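# Rehang the mismatched flower on a matching peg

## Task

Find the one flower hanging on a peg whose colour differs from its own and hang it on an unoccupied peg of the flower's colour, without deforming any stem. At the end the dryer must still hang on its rail, and every flower must hang upside down (head pointing down), held at its stem by a clip.

## Robot and tools

Robot: two arms, left_arm and right_arm, each with six joints and a two-finger gripper. In every row and every per-joint list the joint order is waist, shoulder, elbow, wrist pitch, wrist yaw, wrist roll. Wrist yaw has its sign flipped on both arms, in what you send and in what comes back. Stated joint ranges in rad: waist -2.618 to 3.054, shoulder 0.000 to 3.142, elbow 0.000 to 3.142, wrist pitch -1.571 to 1.571, wrist yaw -1.571 to 1.571, wrist roll -2.094 to 2.094. The real ends may differ by up to 0.059 rad.

Frame: all hand positions and orientations are in the scene frame. Its origin is at table-top height, halfway between the two arms' nominal bases. +x points out over the table, +z up, and left_arm sits on the +y side. Arm names do not match left/right in the images. The reported hand position and quaternion may be a few cm off, more at long reach.

The row: 14 numbers, each in [-1, 1], always for both arms. The first six are left_arm joint offsets, then the left opening, then six right_arm joint offsets, then the right opening. Joint numbers are offsets, not poses. They count from the "Joint targets" line as it stood when the action (or move) began, not from the previous row. 1.0 equals 2.224 rad for waist, shoulder and elbow, and 8.485 rad for the three wrist joints. Sending the same offset again moves the joint further. The opening is absolute: +1 fully open, -1 closed, and values between are matched to grip_measured. A 0 in the opening slot is a real command, so to leave a gripper alone, repeat its present value (see "Tool commands").

execute_actions: "actions" is a list of actions. Each action is a list of 1 to 15 rows, one row per 1/30 s step. If you give fewer rows, the last row is held for the remaining steps. An empty list just reports state and images. "cameras" picks images: omitted, null or ["all"] gives all, [] gives none. An action is rejected if it pushes any joint more than 0.059 rad past its range. A malformed action also rejects the whole call.

move: "target" is one 14-number row or a list of up to 15 rows, laid out exactly as above. Every row's offsets count from the same starting Joint targets; they do not chain. All joints travel together, so grippers follow curves and do not avoid obstacles. Other arguments:
- "speed": rad/s for the joint with the longest way to go, 0.01 to 12.57, default 0.5. Give one value, or one per target.
- "blend": rad, for rounding corners at intermediate targets.
- "opening_speed": units per second on the -1..1 opening scale, at least 0.2.
- "blocking": false returns after about 0.5 s while motion continues.
- "cameras": as above.
The result adds a "move:" line with the outcome: done, off_target (resting more than 0.035 rad from a target), moving, held or fault. limits=held appears if steps were withheld. Faster motion means harder contact, and aiming further past a contact presses harder.

wait: "seconds" 0 to 10; arms keep their last command and a running move continues. stop: brakes a running move (needs room if fast). zoom_image: "camera" plus "region" [x0, y0, x1, y1] in pixels, top-left origin, at most 504 by 504, from that camera's latest image. finished_scene: ends the scene for good (optional "scene": 1).

Cameras: cam_head_left, cam_head_right, cam_high, cam_low, cam_left_wrist, cam_right_wrist, all 896x504.

Result lines: Joint positions and Joint velocities give one block per arm in joint order (rad, rad/s), then the finger-pad gap in m (0.094 fully open). "within noise" means the arm is still. grip_measured is the finger opening on the command scale; with nothing held it can read up to about 2.7 mm wide. Joint targets are the base for your next offsets. Joint torques are in N m, positive toward larger angles, and include gravity and an offset. Joints 1 to 3 wrap at ±28 N m. Actions calls also list joint positions at some steps. "joint sent to its limit" means a joint reached its real end. "joint command not followed" means the clearance check altered that arm's targets. MOTOR HOT warns at 75 °C; OVER-TEMPERATURE FAULT at 90 °C folds that arm and disables it for the rest of the scene.

Motion limits: each joint's target may lead its measured angle by at most 0.339 rad (waist, shoulder, elbow) or 2.2 rad (wrists). Targets that would move a gripper more than 200 mm are scaled back. Large offsets may need several actions, and tiny ones may not start. If an arm is pushing on something or was dragged, command its targets back past its measured positions.

Gripping: fingers point along the gripper's +z and close along its y. end_effector_position is between the pads, about 1 cm behind the tips. Each pad presses with roughly 50 to 64 N once commanded clearly below the contact reading. Stems can bend, so close slowly with a low opening_speed and stop near the stem's width. To release, command well above grip_measured.

Avoid: dropping the flower or letting go while it moves; knocking the dryer off its rail; bending stems; anything falling off the table or being left off it; hard hits or presses, especially between the two arms. Closing a gripper on the other arm's fingers counts as such a press. A camera cable touching something counts as contact. Loose objects may get brief outside pushes. Holding loads or staying stretched out heats the motors.

Each tool is called after "Call:" by a JSON object that holds its "fn" and its "kwargs", one argument or row to a line.

## Session

Call:
{"fn": "execute_actions", "kwargs": {
  "actions": []
}}

Scene clock: 0.00 s.
left_arm: end_effector_position=(+0.3992, +0.3093, +0.1067) grip_measured=+1.000 end_effector_quat_wxyz=(+0.604, -0.028, +0.795, +0.039) | right_arm: end_effector_position=(+0.3574, -0.2733, +0.1338) grip_measured=+1.000 end_effector_quat_wxyz=(+0.628, +0.053, +0.773, -0.070)
Joint positions: left_arm=[0.005 1.587 0.366 0.951 0.038 0.019 0.094] | right_arm=[0.089 1.499 0.358 0.933 -0.25 0.01 0.094]
Joint velocities: within noise
Joint torques (N m): no reading
Heat: left arm: 27 °C; right arm: 26 °C.
Joint targets: left_arm=[0.006 1.571 0.383 0.965 0.044 0.013] | right_arm=[0.089 1.483 0.375 0.946 -0.257 0.003]
Tool commands: left_gripper/opening=+1.0 right_gripper/opening=+1.0

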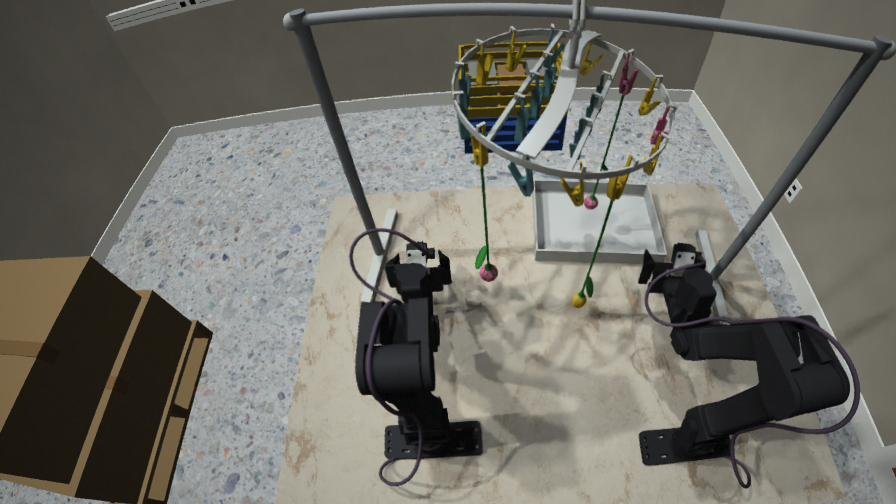

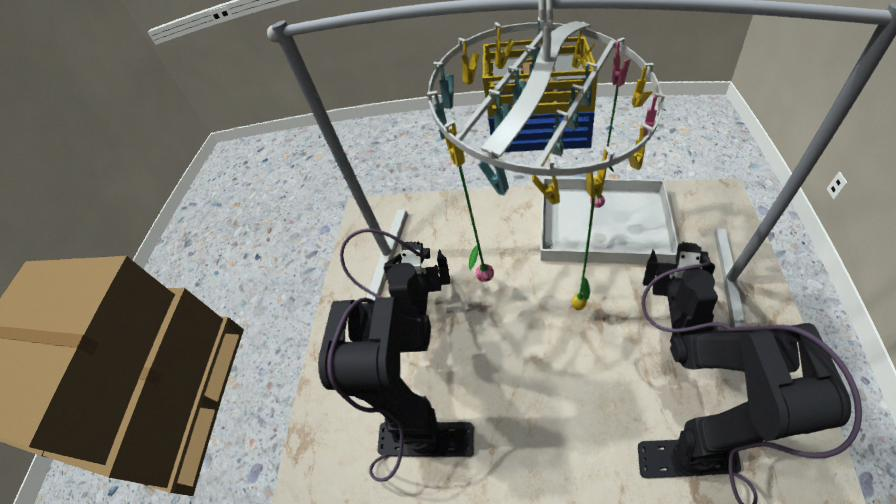

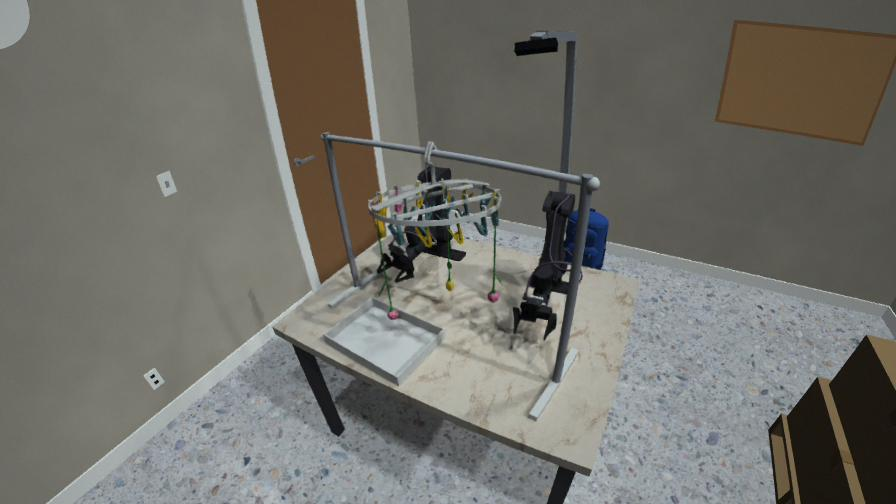

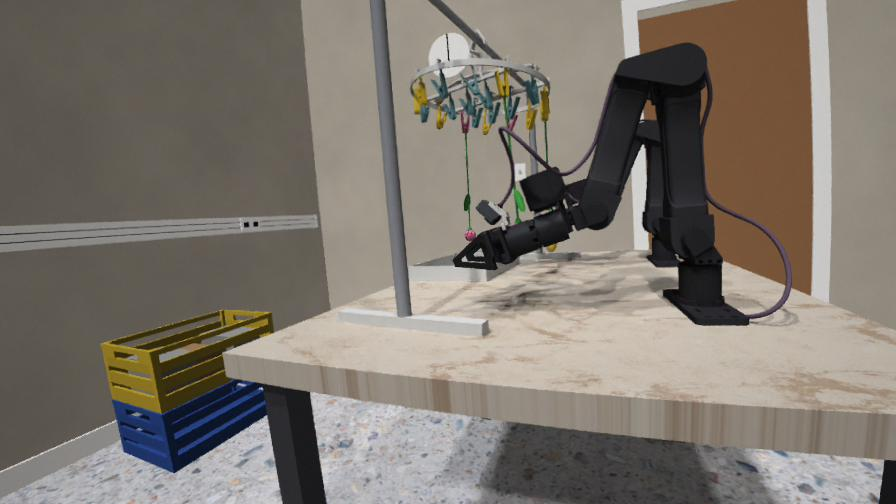

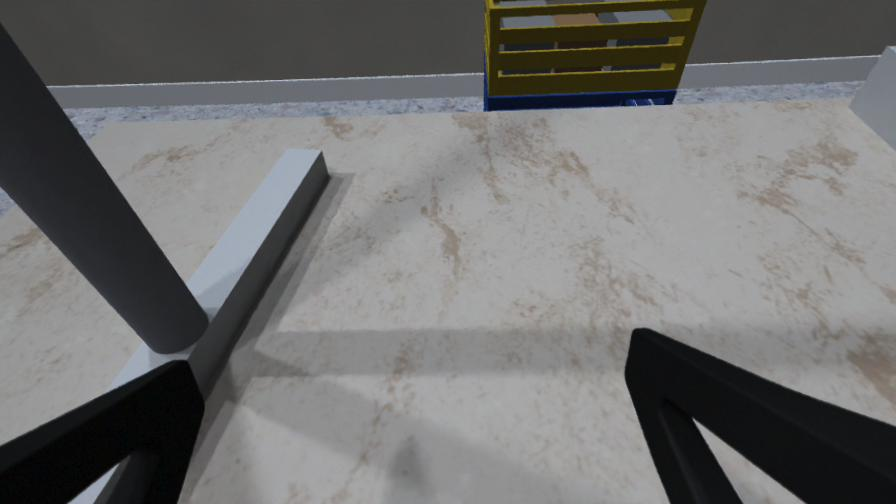

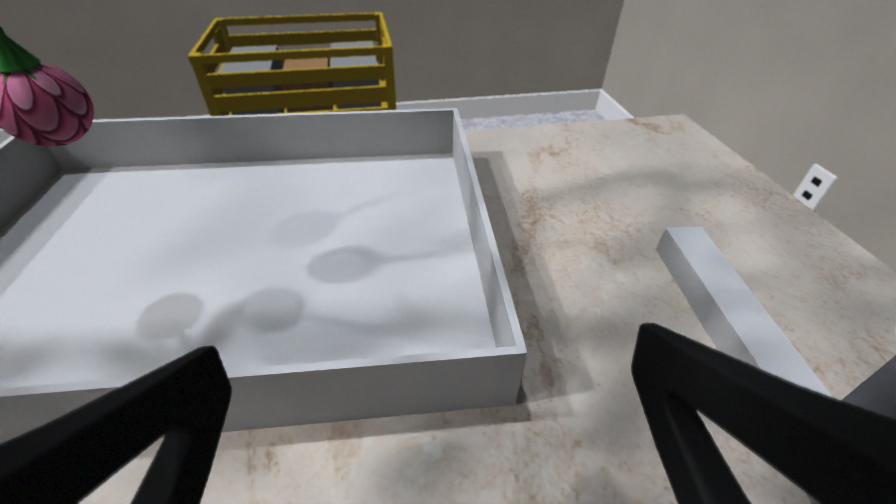

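Call:
{"fn": "zoom_image", "kwargs": {
  "camera": "cam_head_left",
  "region": [430, 10, 700, 310]
}}

Call:
{"fn": "zoom_image", "kwargs": {
  "camera": "cam_head_right",
  "region": [410, 10, 680, 310]
}}

Call:
{"fn": "zoom_image", "kwargs": {
  "camera": "cam_high",
  "region": [350, 130, 520, 330]
}}

Call:
{"fn": "zoom_image", "kwargs": {
  "camera": "cam_low",
  "region": [390, 30, 570, 260]
}}

Scaled by 1.680 from the camera's 896x504 image, which has a finer 1280x720 frame.

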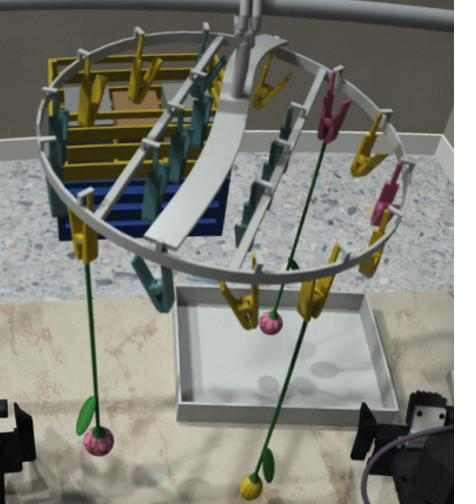

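Scaled by 1.680 from the camera's 896x504 image, which has a finer 1280x720 frame.

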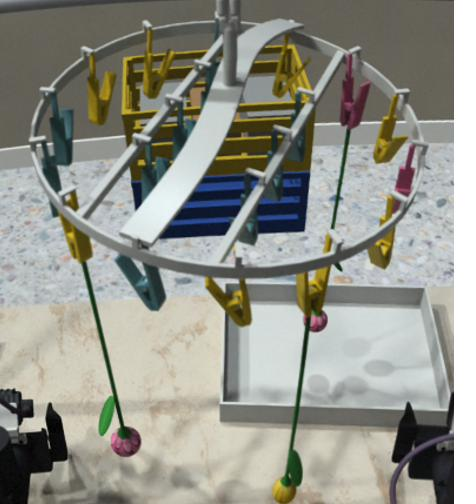

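Scaled by 2.520 from the camera's 896x504 image, which has a finer 1280x720 frame.

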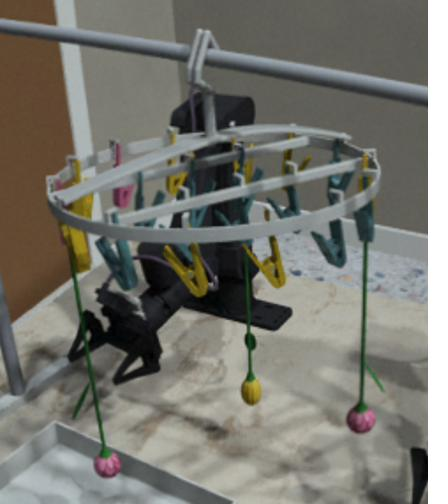

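Scaled by 2.191 from the camera's 896x504 image, which has a finer 1280x720 frame.

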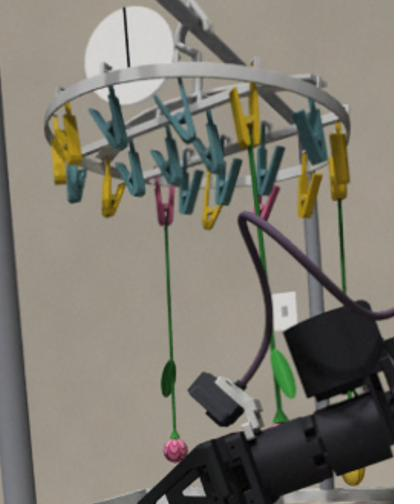

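Call:
{"fn": "zoom_image", "kwargs": {
  "camera": "cam_head_left",
  "region": [440, 100, 560, 220]
}}

Call:
{"fn": "zoom_image", "kwargs": {
  "camera": "cam_head_left",
  "region": [560, 30, 690, 220]
}}

Call:
{"fn": "zoom_image", "kwargs": {
  "camera": "cam_head_right",
  "region": [560, 30, 690, 220]
}}

Call:
{"fn": "zoom_image", "kwargs": {
  "camera": "cam_low",
  "region": [400, 50, 560, 140]
}}

Scaled by 4.200 from the camera's 896x504 image, which has a finer 1280x720 frame.

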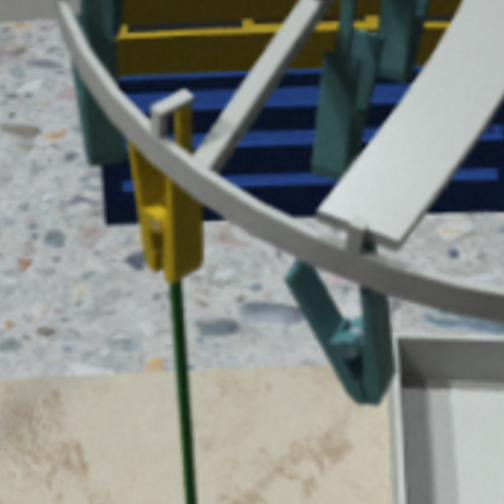

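Scaled by 2.653 from the camera's 896x504 image, which has a finer 1280x720 frame.

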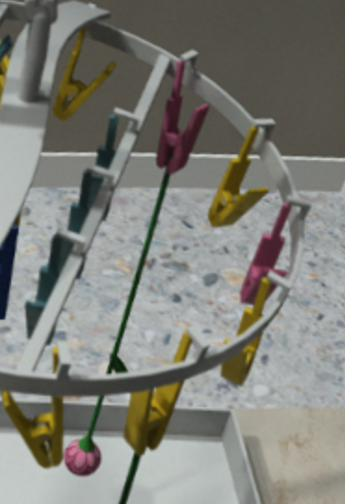

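Scaled by 2.653 from the camera's 896x504 image, which has a finer 1280x720 frame.

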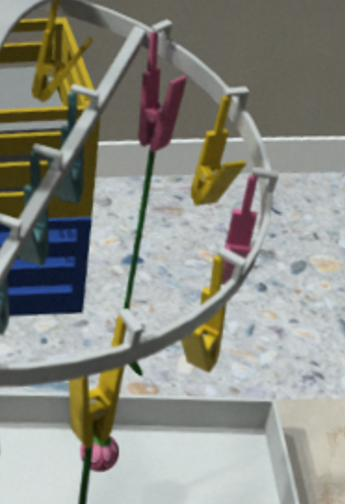

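Scaled by 3.150 from the camera's 896x504 image, which has a finer 1280x720 frame.

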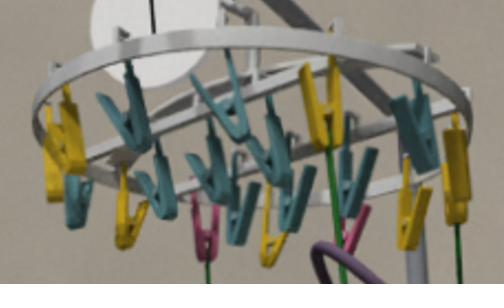

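Call:
{"fn": "zoom_image", "kwargs": {
  "camera": "cam_head_left",
  "region": [350, 220, 500, 320]
}}

Call:
{"fn": "zoom_image", "kwargs": {
  "camera": "cam_head_left",
  "region": [600, 220, 750, 320]
}}

Scaled by 3.360 from the camera's 896x504 image, which has a finer 1280x720 frame.

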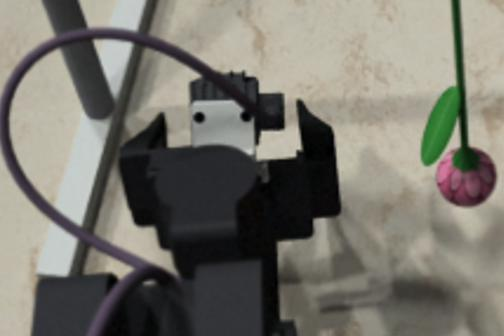

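Scaled by 3.360 from the camera's 896x504 image, which has a finer 1280x720 frame.

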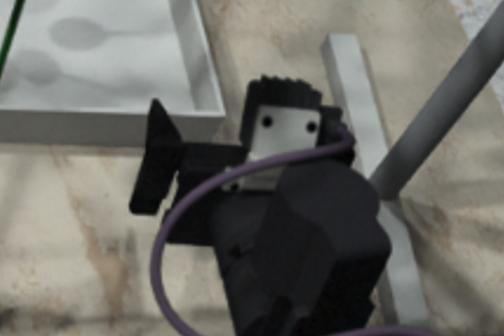

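Call:
{"fn": "move", "kwargs": {
  "target": [0.1933, -0.1412, 0.1808, 0.0097, -0.0669, -0.0015, 1.0, -0.1578, -0.1016, 0.1844, 0.0119, 0.0714, -0.0004, 1.0],
  "speed": 0.8
}}

Scene clock: 412.17 s.
left_arm: end_effector_position=(+0.3784, +0.3777, +0.3995) grip_measured=+1.000 end_effector_quat_wxyz=(+0.831, +0.093, +0.545, +0.065) | right_arm: end_effector_position=(+0.3592, -0.3103, +0.4036) grip_measured=+1.000 end_effector_quat_wxyz=(+0.841, -0.072, +0.535, -0.027)
Joint positions: left_arm=[0.427 1.274 0.742 0.998 -0.524 0.001 0.094] | right_arm=[-0.262 1.274 0.74 0.993 0.341 -0.003 0.094]
Joint velocities: within noise
Joint torques (N m): left_arm=[0.46 -5.5 9.59 1.64 0.06 -0.06] | right_arm=[-0.44 -6.23 12.46 2.15 0.04 -0.03]
Heat: left arm: 38 °C; right arm: 37 °C.
Joint targets: left_arm=[0.436 1.257 0.785 1.047 -0.524 0.001] | right_arm=[-0.262 1.257 0.785 1.047 0.349 -0.001]
move: off_target (left_arm, right_arm); left_arm: the wrist pitch is farthest, 0.049 rad from its target; right_arm: the wrist pitch is farthest, 0.054 rad from its target

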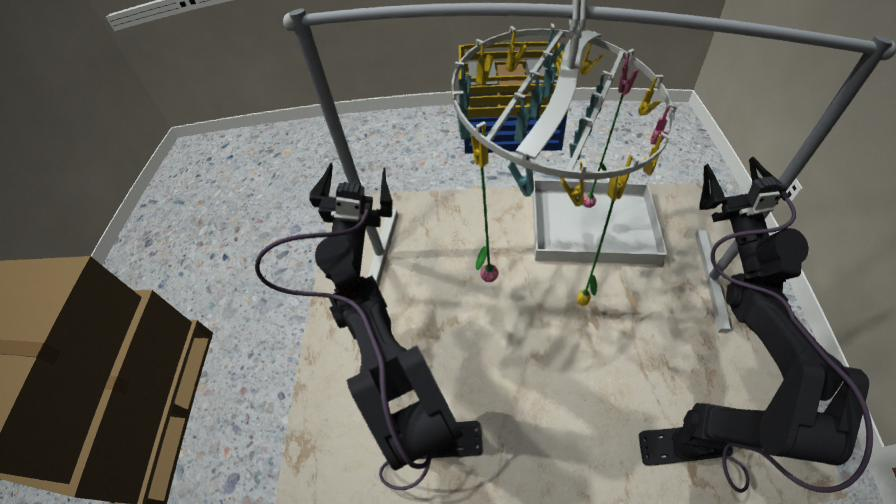

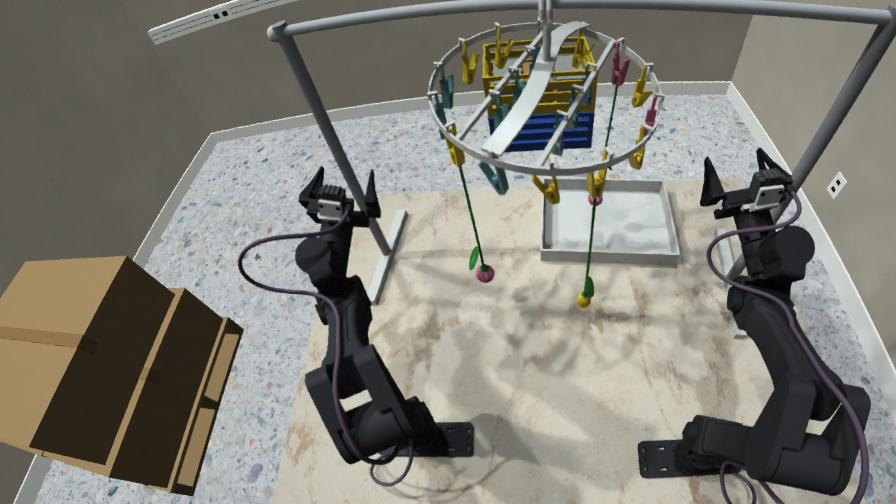

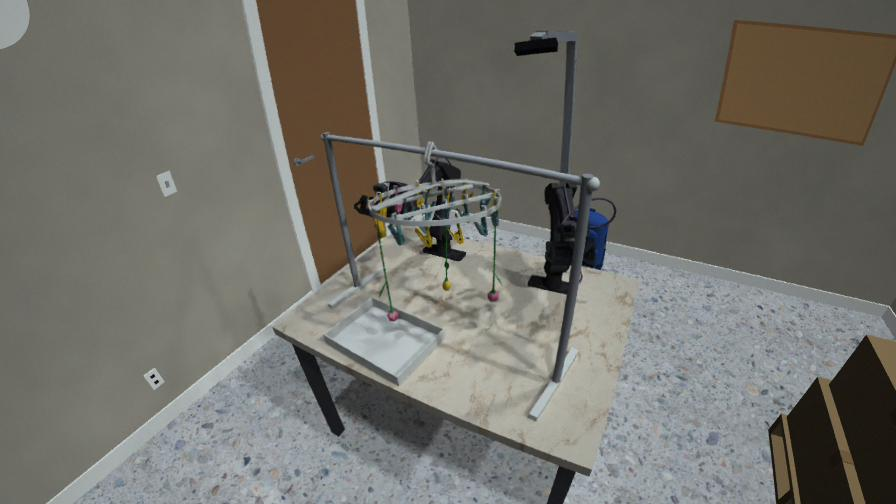

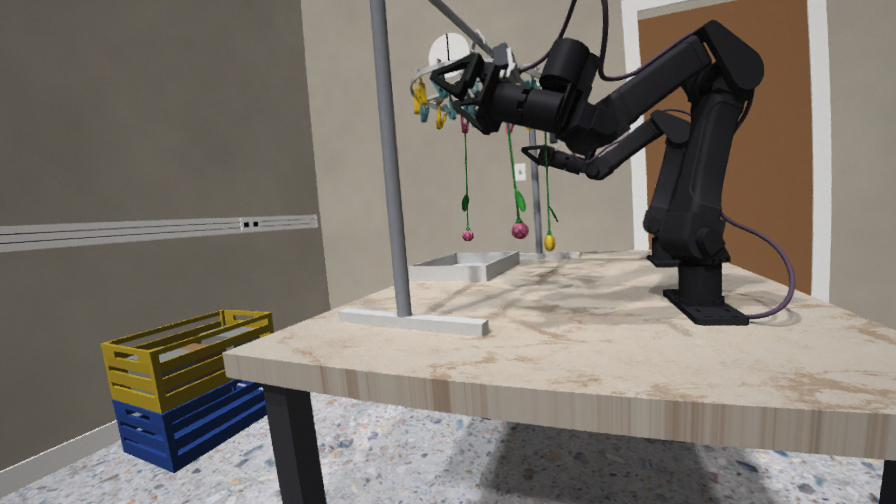

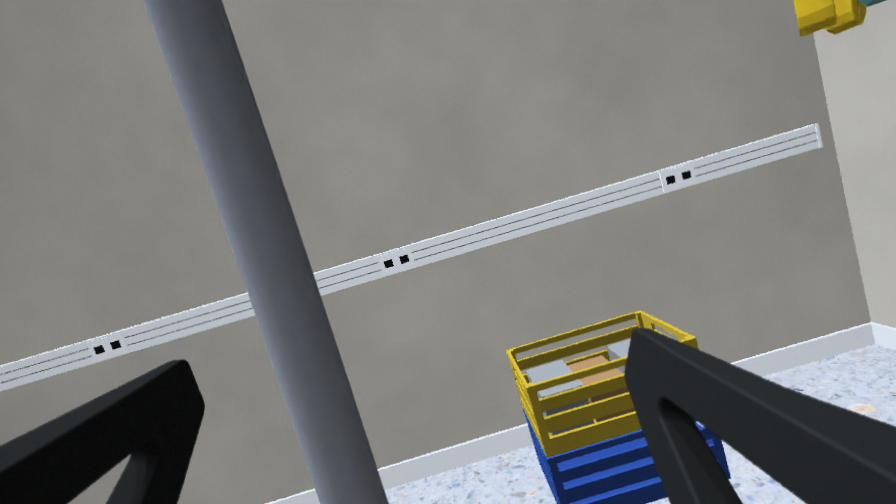

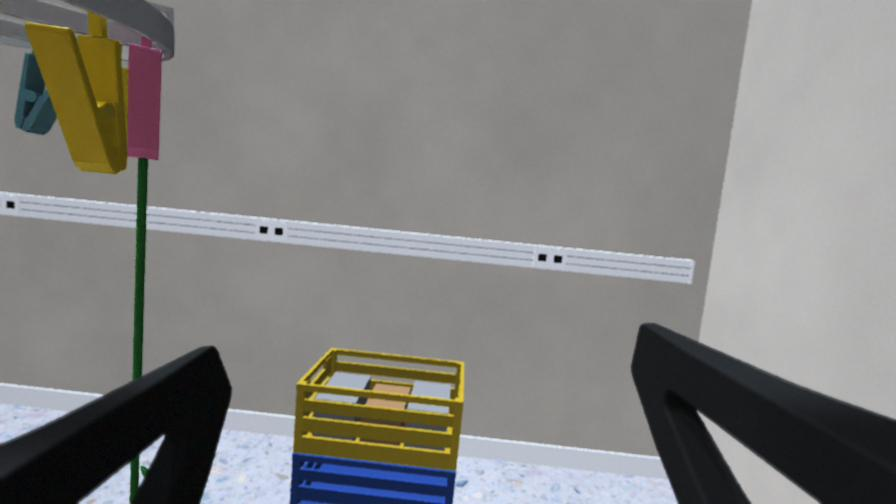

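Call:
{"fn": "move", "kwargs": {
  "target": [
    [0.0459, -0.0656, 0.027, 0.0199, -0.0958, -0.0981, 0.5, 0, -0.3008, -0.1349, -0.1113, -0.0411, 0, 1.0],
    [0.0459, -0.0656, 0.027, 0.0199, -0.0958, -0.0981, 0.5, 0.4807, -0.3008, -0.1349, -0.1113, -0.0411, 0, 1.0],
    [0.0459, -0.0656, 0.027, 0.0199, -0.0958, -0.0981, 0.5, 0.4807, 0.0778, 0.0589, -0.0507, -0.0411, 0, 1.0]
  ],
  "speed": 0.9,
  "blend": 0.1
}}

Scene clock: 571.17 s.
left_arm: end_effector_position=(+0.2874, +0.2613, +0.4146) grip_measured=+0.502 end_effector_quat_wxyz=(+0.696, +0.253, +0.592, -0.317) | right_arm: end_effector_position=(+0.2887, +0.0765, +0.2778) grip_measured=+1.000 end_effector_quat_wxyz=(+0.629, -0.280, +0.674, +0.269)
Joint positions: left_arm=[0.524 1.133 0.792 1.166 -1.337 -0.835 0.071] | right_arm=[0.807 1.441 0.85 0.526 0.003 0.01 0.094]
Joint velocities: within noise
Joint torques (N m): left_arm=[0.76 -4.15 9.89 1.01 0.32 0] | right_arm=[0.73 -7.6 14.78 2.79 -0.12 -0.04]
Heat: left arm: 37 °C; right arm: 43 °C.
Joint targets: left_arm=[0.538 1.111 0.845 1.216 -1.337 -0.832] | right_arm=[0.808 1.430 0.916 0.617 0.000 -0.001]
move: off_target (left_arm, right_arm); left_arm: the elbow is farthest, 0.053 rad from its target; right_arm: the wrist pitch is farthest, 0.091 rad from its target

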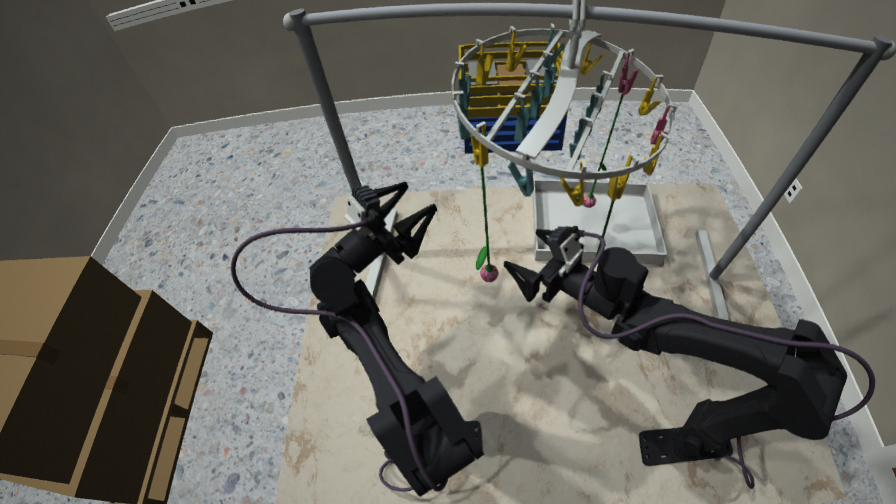

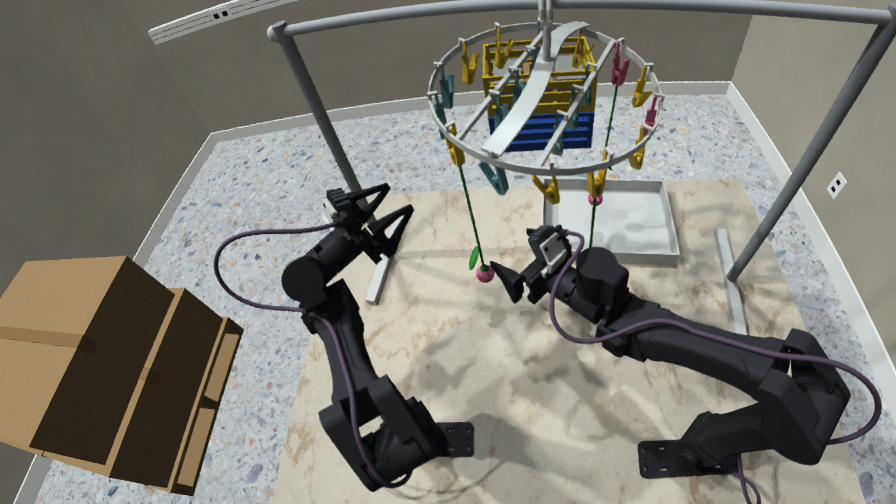

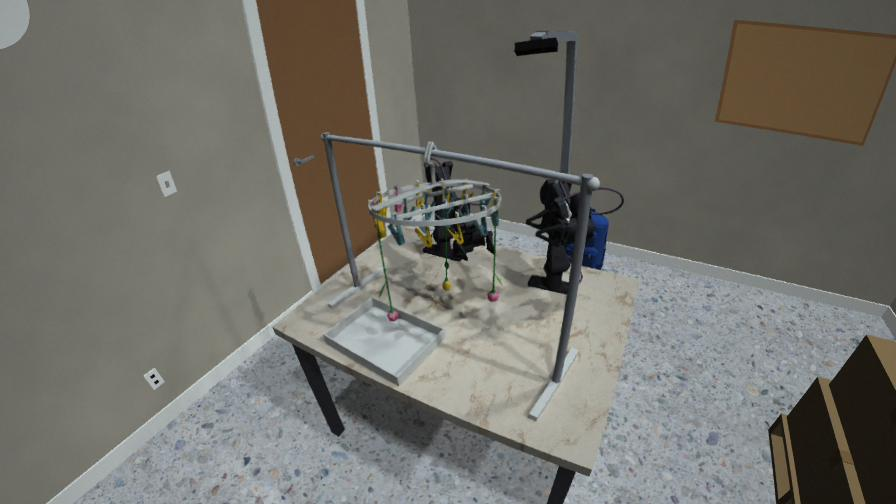

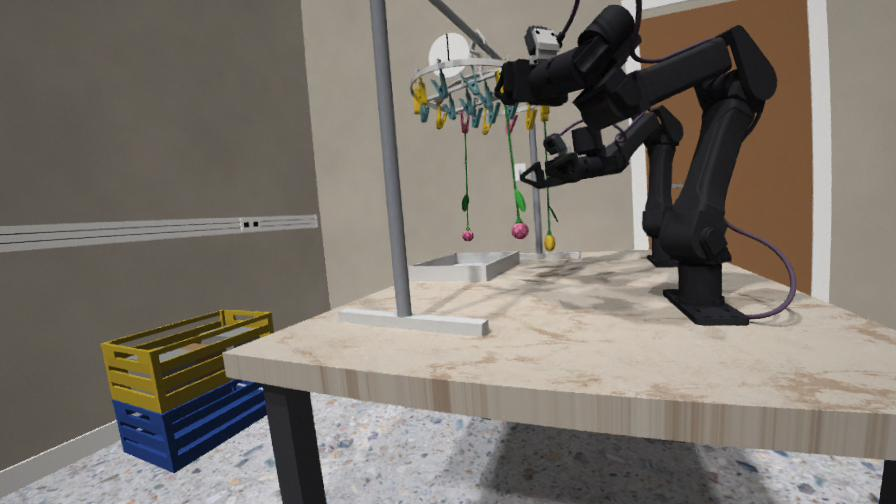

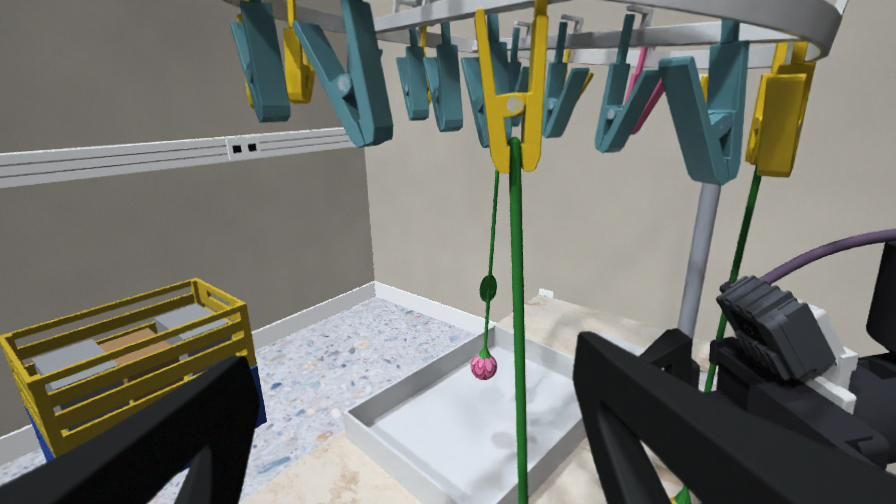

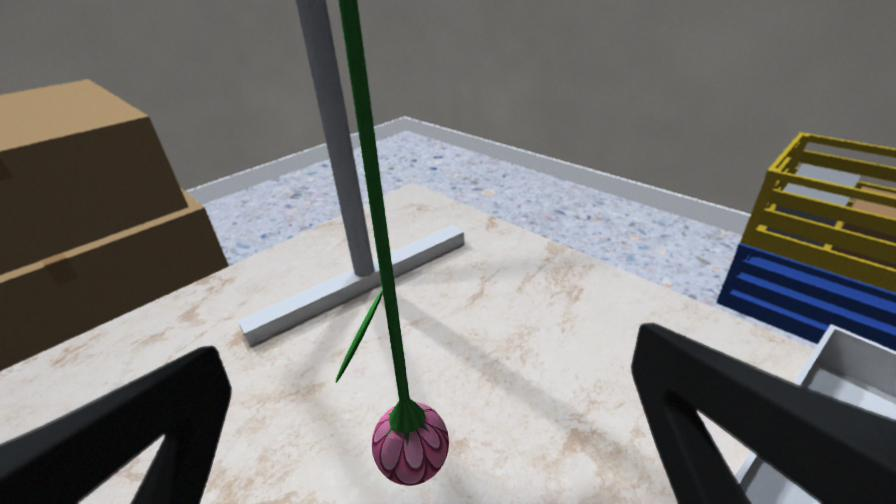

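Call:
{"fn": "zoom_image", "kwargs": {
  "camera": "cam_right_wrist",
  "region": [300, 200, 500, 500]
}}

Call:
{"fn": "zoom_image", "kwargs": {
  "camera": "cam_left_wrist",
  "region": [430, 0, 600, 200]
}}

Scaled by 1.680 from the camera's 896x504 image, which has a finer 1280x720 frame.

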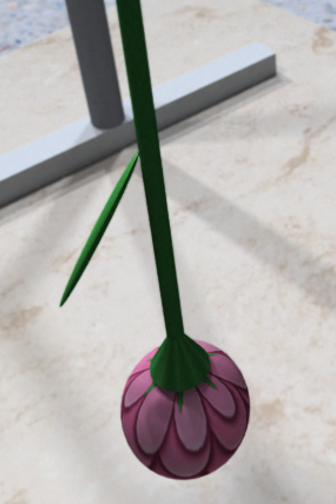

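Scaled by 2.520 from the camera's 896x504 image, which has a finer 1280x720 frame.

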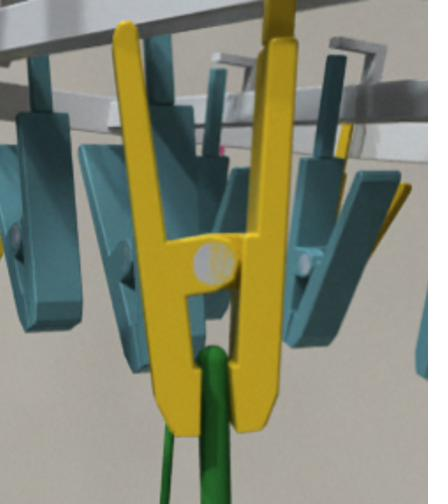

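Call:
{"fn": "move", "kwargs": {
  "target": [-0.0607, 0.0477, 0.0225, 0.0251, -0.0028, -0.017, 0.45, 0.0175, 0, 0, 0, 0, 0, 1.0],
  "speed": 0.5,
  "cameras": ["cam_head_left", "cam_left_wrist", "cam_right_wrist"]
}}

Scene clock: 712.50 s.
left_arm: end_effector_position=(+0.2886, +0.2278, +0.4201) grip_measured=+0.452 end_effector_quat_wxyz=(+0.671, +0.302, +0.567, -0.369) | right_arm: end_effector_position=(+0.2768, +0.0877, +0.2782) grip_measured=+1.000 end_effector_quat_wxyz=(+0.625, -0.291, +0.668, +0.279)
Joint positions: left_arm=[0.403 1.223 0.84 1.359 -1.36 -0.978 0.068] | right_arm=[0.842 1.441 0.85 0.528 0.002 0.01 0.094]
Joint velocities: within noise
Joint torques (N m): left_arm=[-0.28 -3.32 9.92 0.98 0.32 0.02] | right_arm=[0.59 -7.6 14.78 2.8 -0.11 -0.03]
Heat: left arm: 34 °C; right arm: 48 °C.
Joint targets: left_arm=[0.403 1.217 0.895 1.429 -1.361 -0.976] | right_arm=[0.847 1.430 0.916 0.617 0.000 -0.001]
move: off_target (left_arm, right_arm); left_arm: the wrist pitch is farthest, 0.070 rad from its target; right_arm: the wrist pitch is farthest, 0.089 rad from its target
Images, in order (width x height): cam_head_left 896x504, cam_left_wrist 896x504, cam_right_wrist 896x504.

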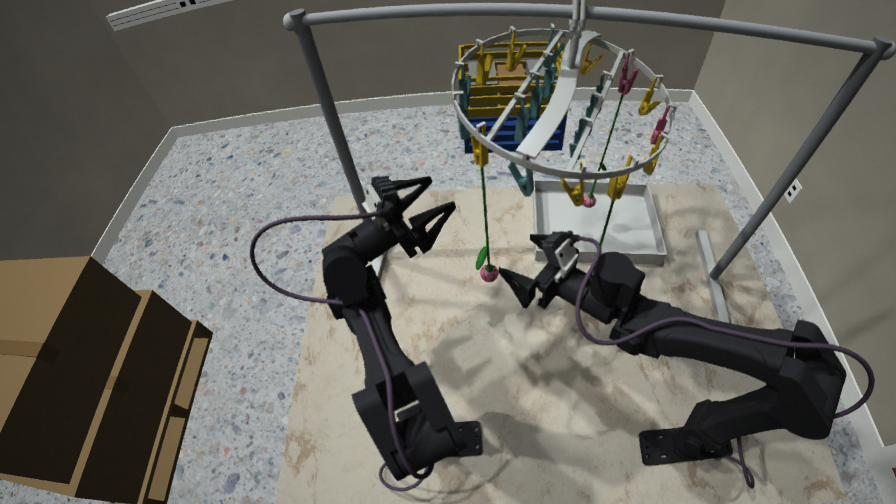

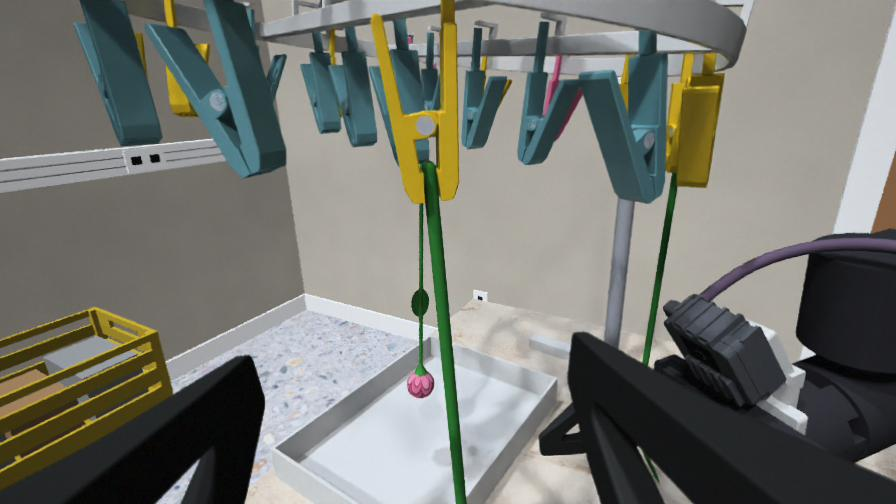

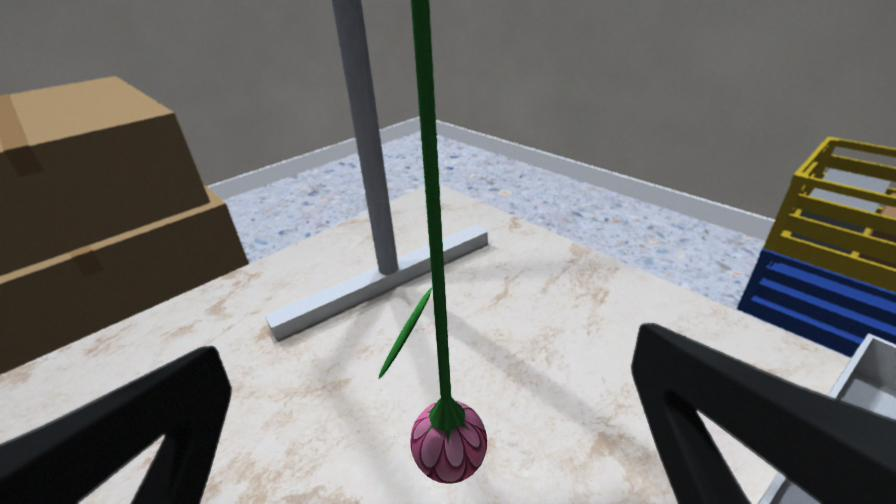

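Call:
{"fn": "move", "kwargs": {
  "target": [-0.107, 0.0067, 0.0706, -0.0447, 0.0272, 0.0332, 0.45, 0, 0.1515, 0.1425, 0.0108, 0, 0, 1.0],
  "speed": 0.35
}}

Scene clock: 782.93 s.
left_arm: end_effector_position=(+0.3048, +0.1786, +0.4719) grip_measured=+0.452 end_effector_quat_wxyz=(+0.704, +0.325, +0.501, -0.383) | right_arm: end_effector_position=(+0.3356, +0.1506, +0.2944) grip_measured=+1.000 end_effector_quat_wxyz=(+0.653, -0.279, +0.641, +0.291)
Joint positions: left_arm=[0.165 1.235 1 1.067 -1.174 -0.714 0.068] | right_arm=[0.841 1.769 1.171 0.62 0.002 0.01 0.094]
Joint velocities: within noise
Joint torques (N m): left_arm=[-0.53 -3.44 10.04 0.43 0.7 0.16] | right_arm=[0.55 -10.37 14.27 2.77 -0.11 -0.04]
Heat: left arm: 41 °C; right arm: 51 °C.
Joint targets: left_arm=[0.165 1.232 1.052 1.050 -1.130 -0.694] | right_arm=[0.847 1.767 1.233 0.708 0.000 -0.001]
move: off_target (left_arm, right_arm); left_arm: the elbow is farthest, 0.053 rad from its target; right_arm: the wrist pitch is farthest, 0.089 rad from its target

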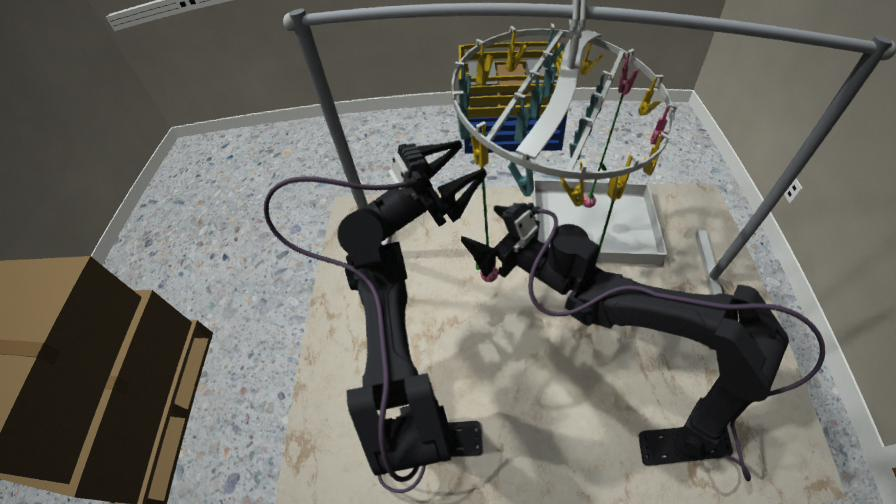

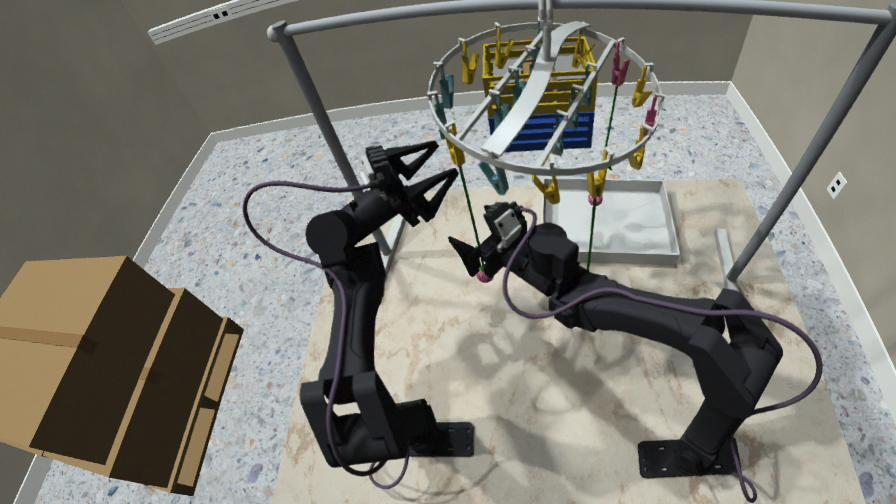

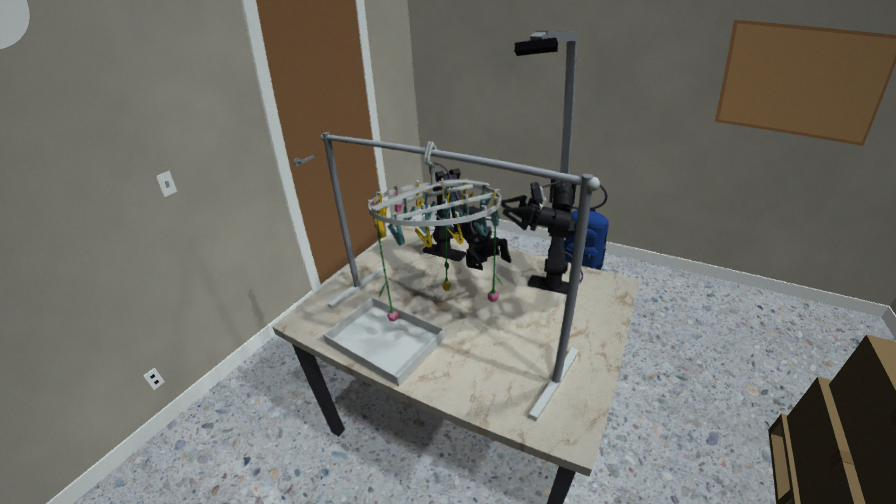

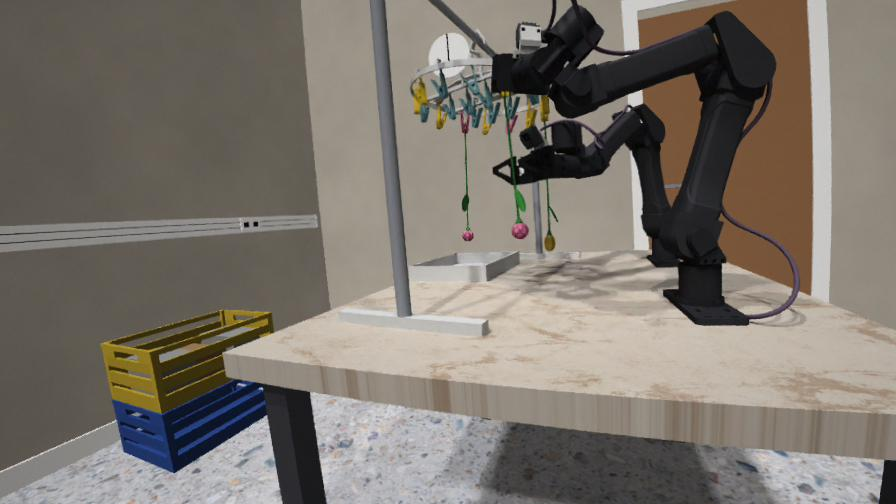

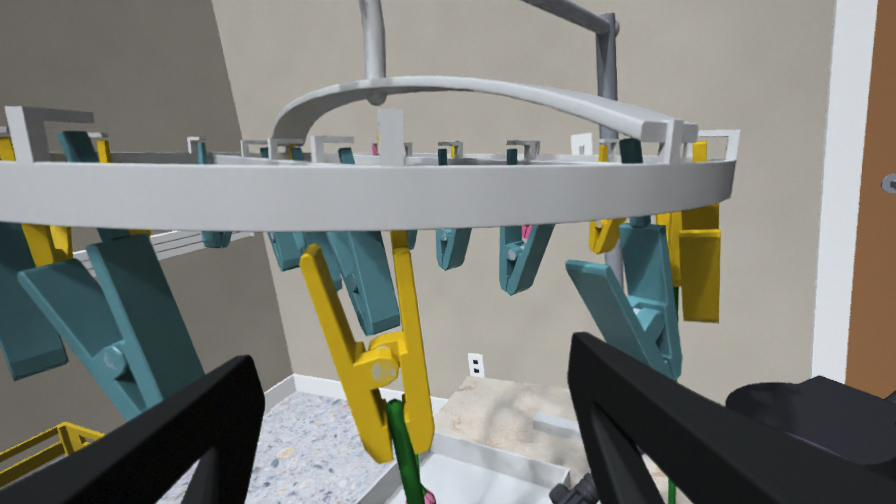

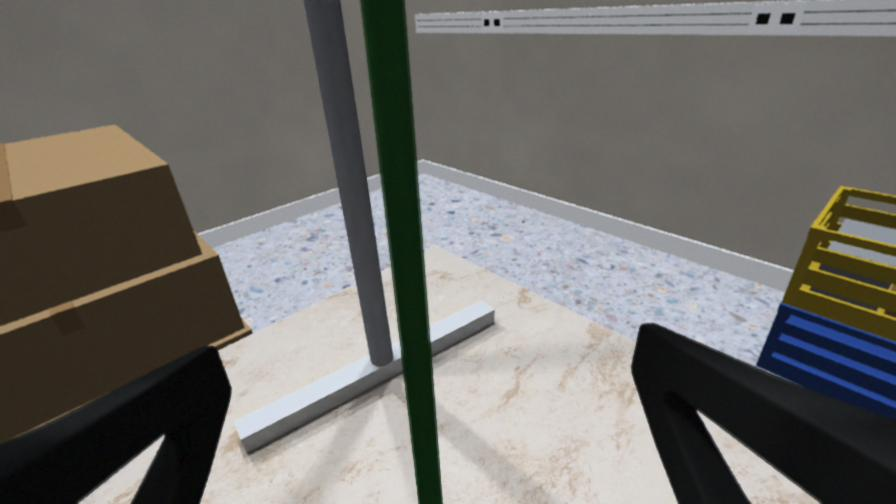

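Call:
{"fn": "zoom_image", "kwargs": {
  "camera": "cam_left_wrist",
  "region": [240, 180, 500, 504]
}}

Call:
{"fn": "zoom_image", "kwargs": {
  "camera": "cam_right_wrist",
  "region": [200, 200, 660, 504]
}}

Scaled by 1.556 from the camera's 896x504 image, which has a finer 1280x720 frame.

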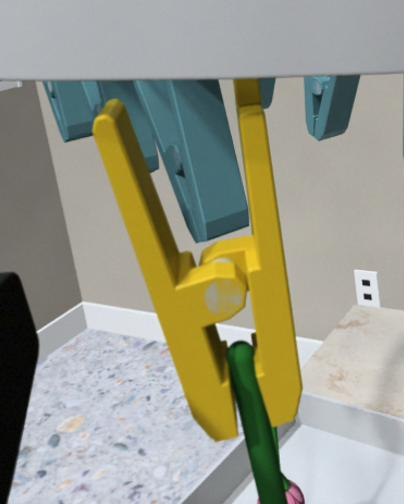

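Scaled by 1.096 from the camera's 896x504 image, which has a finer 1280x720 frame.

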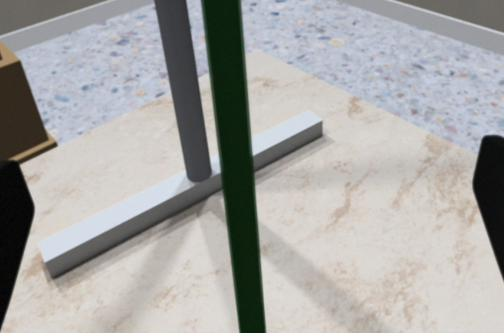

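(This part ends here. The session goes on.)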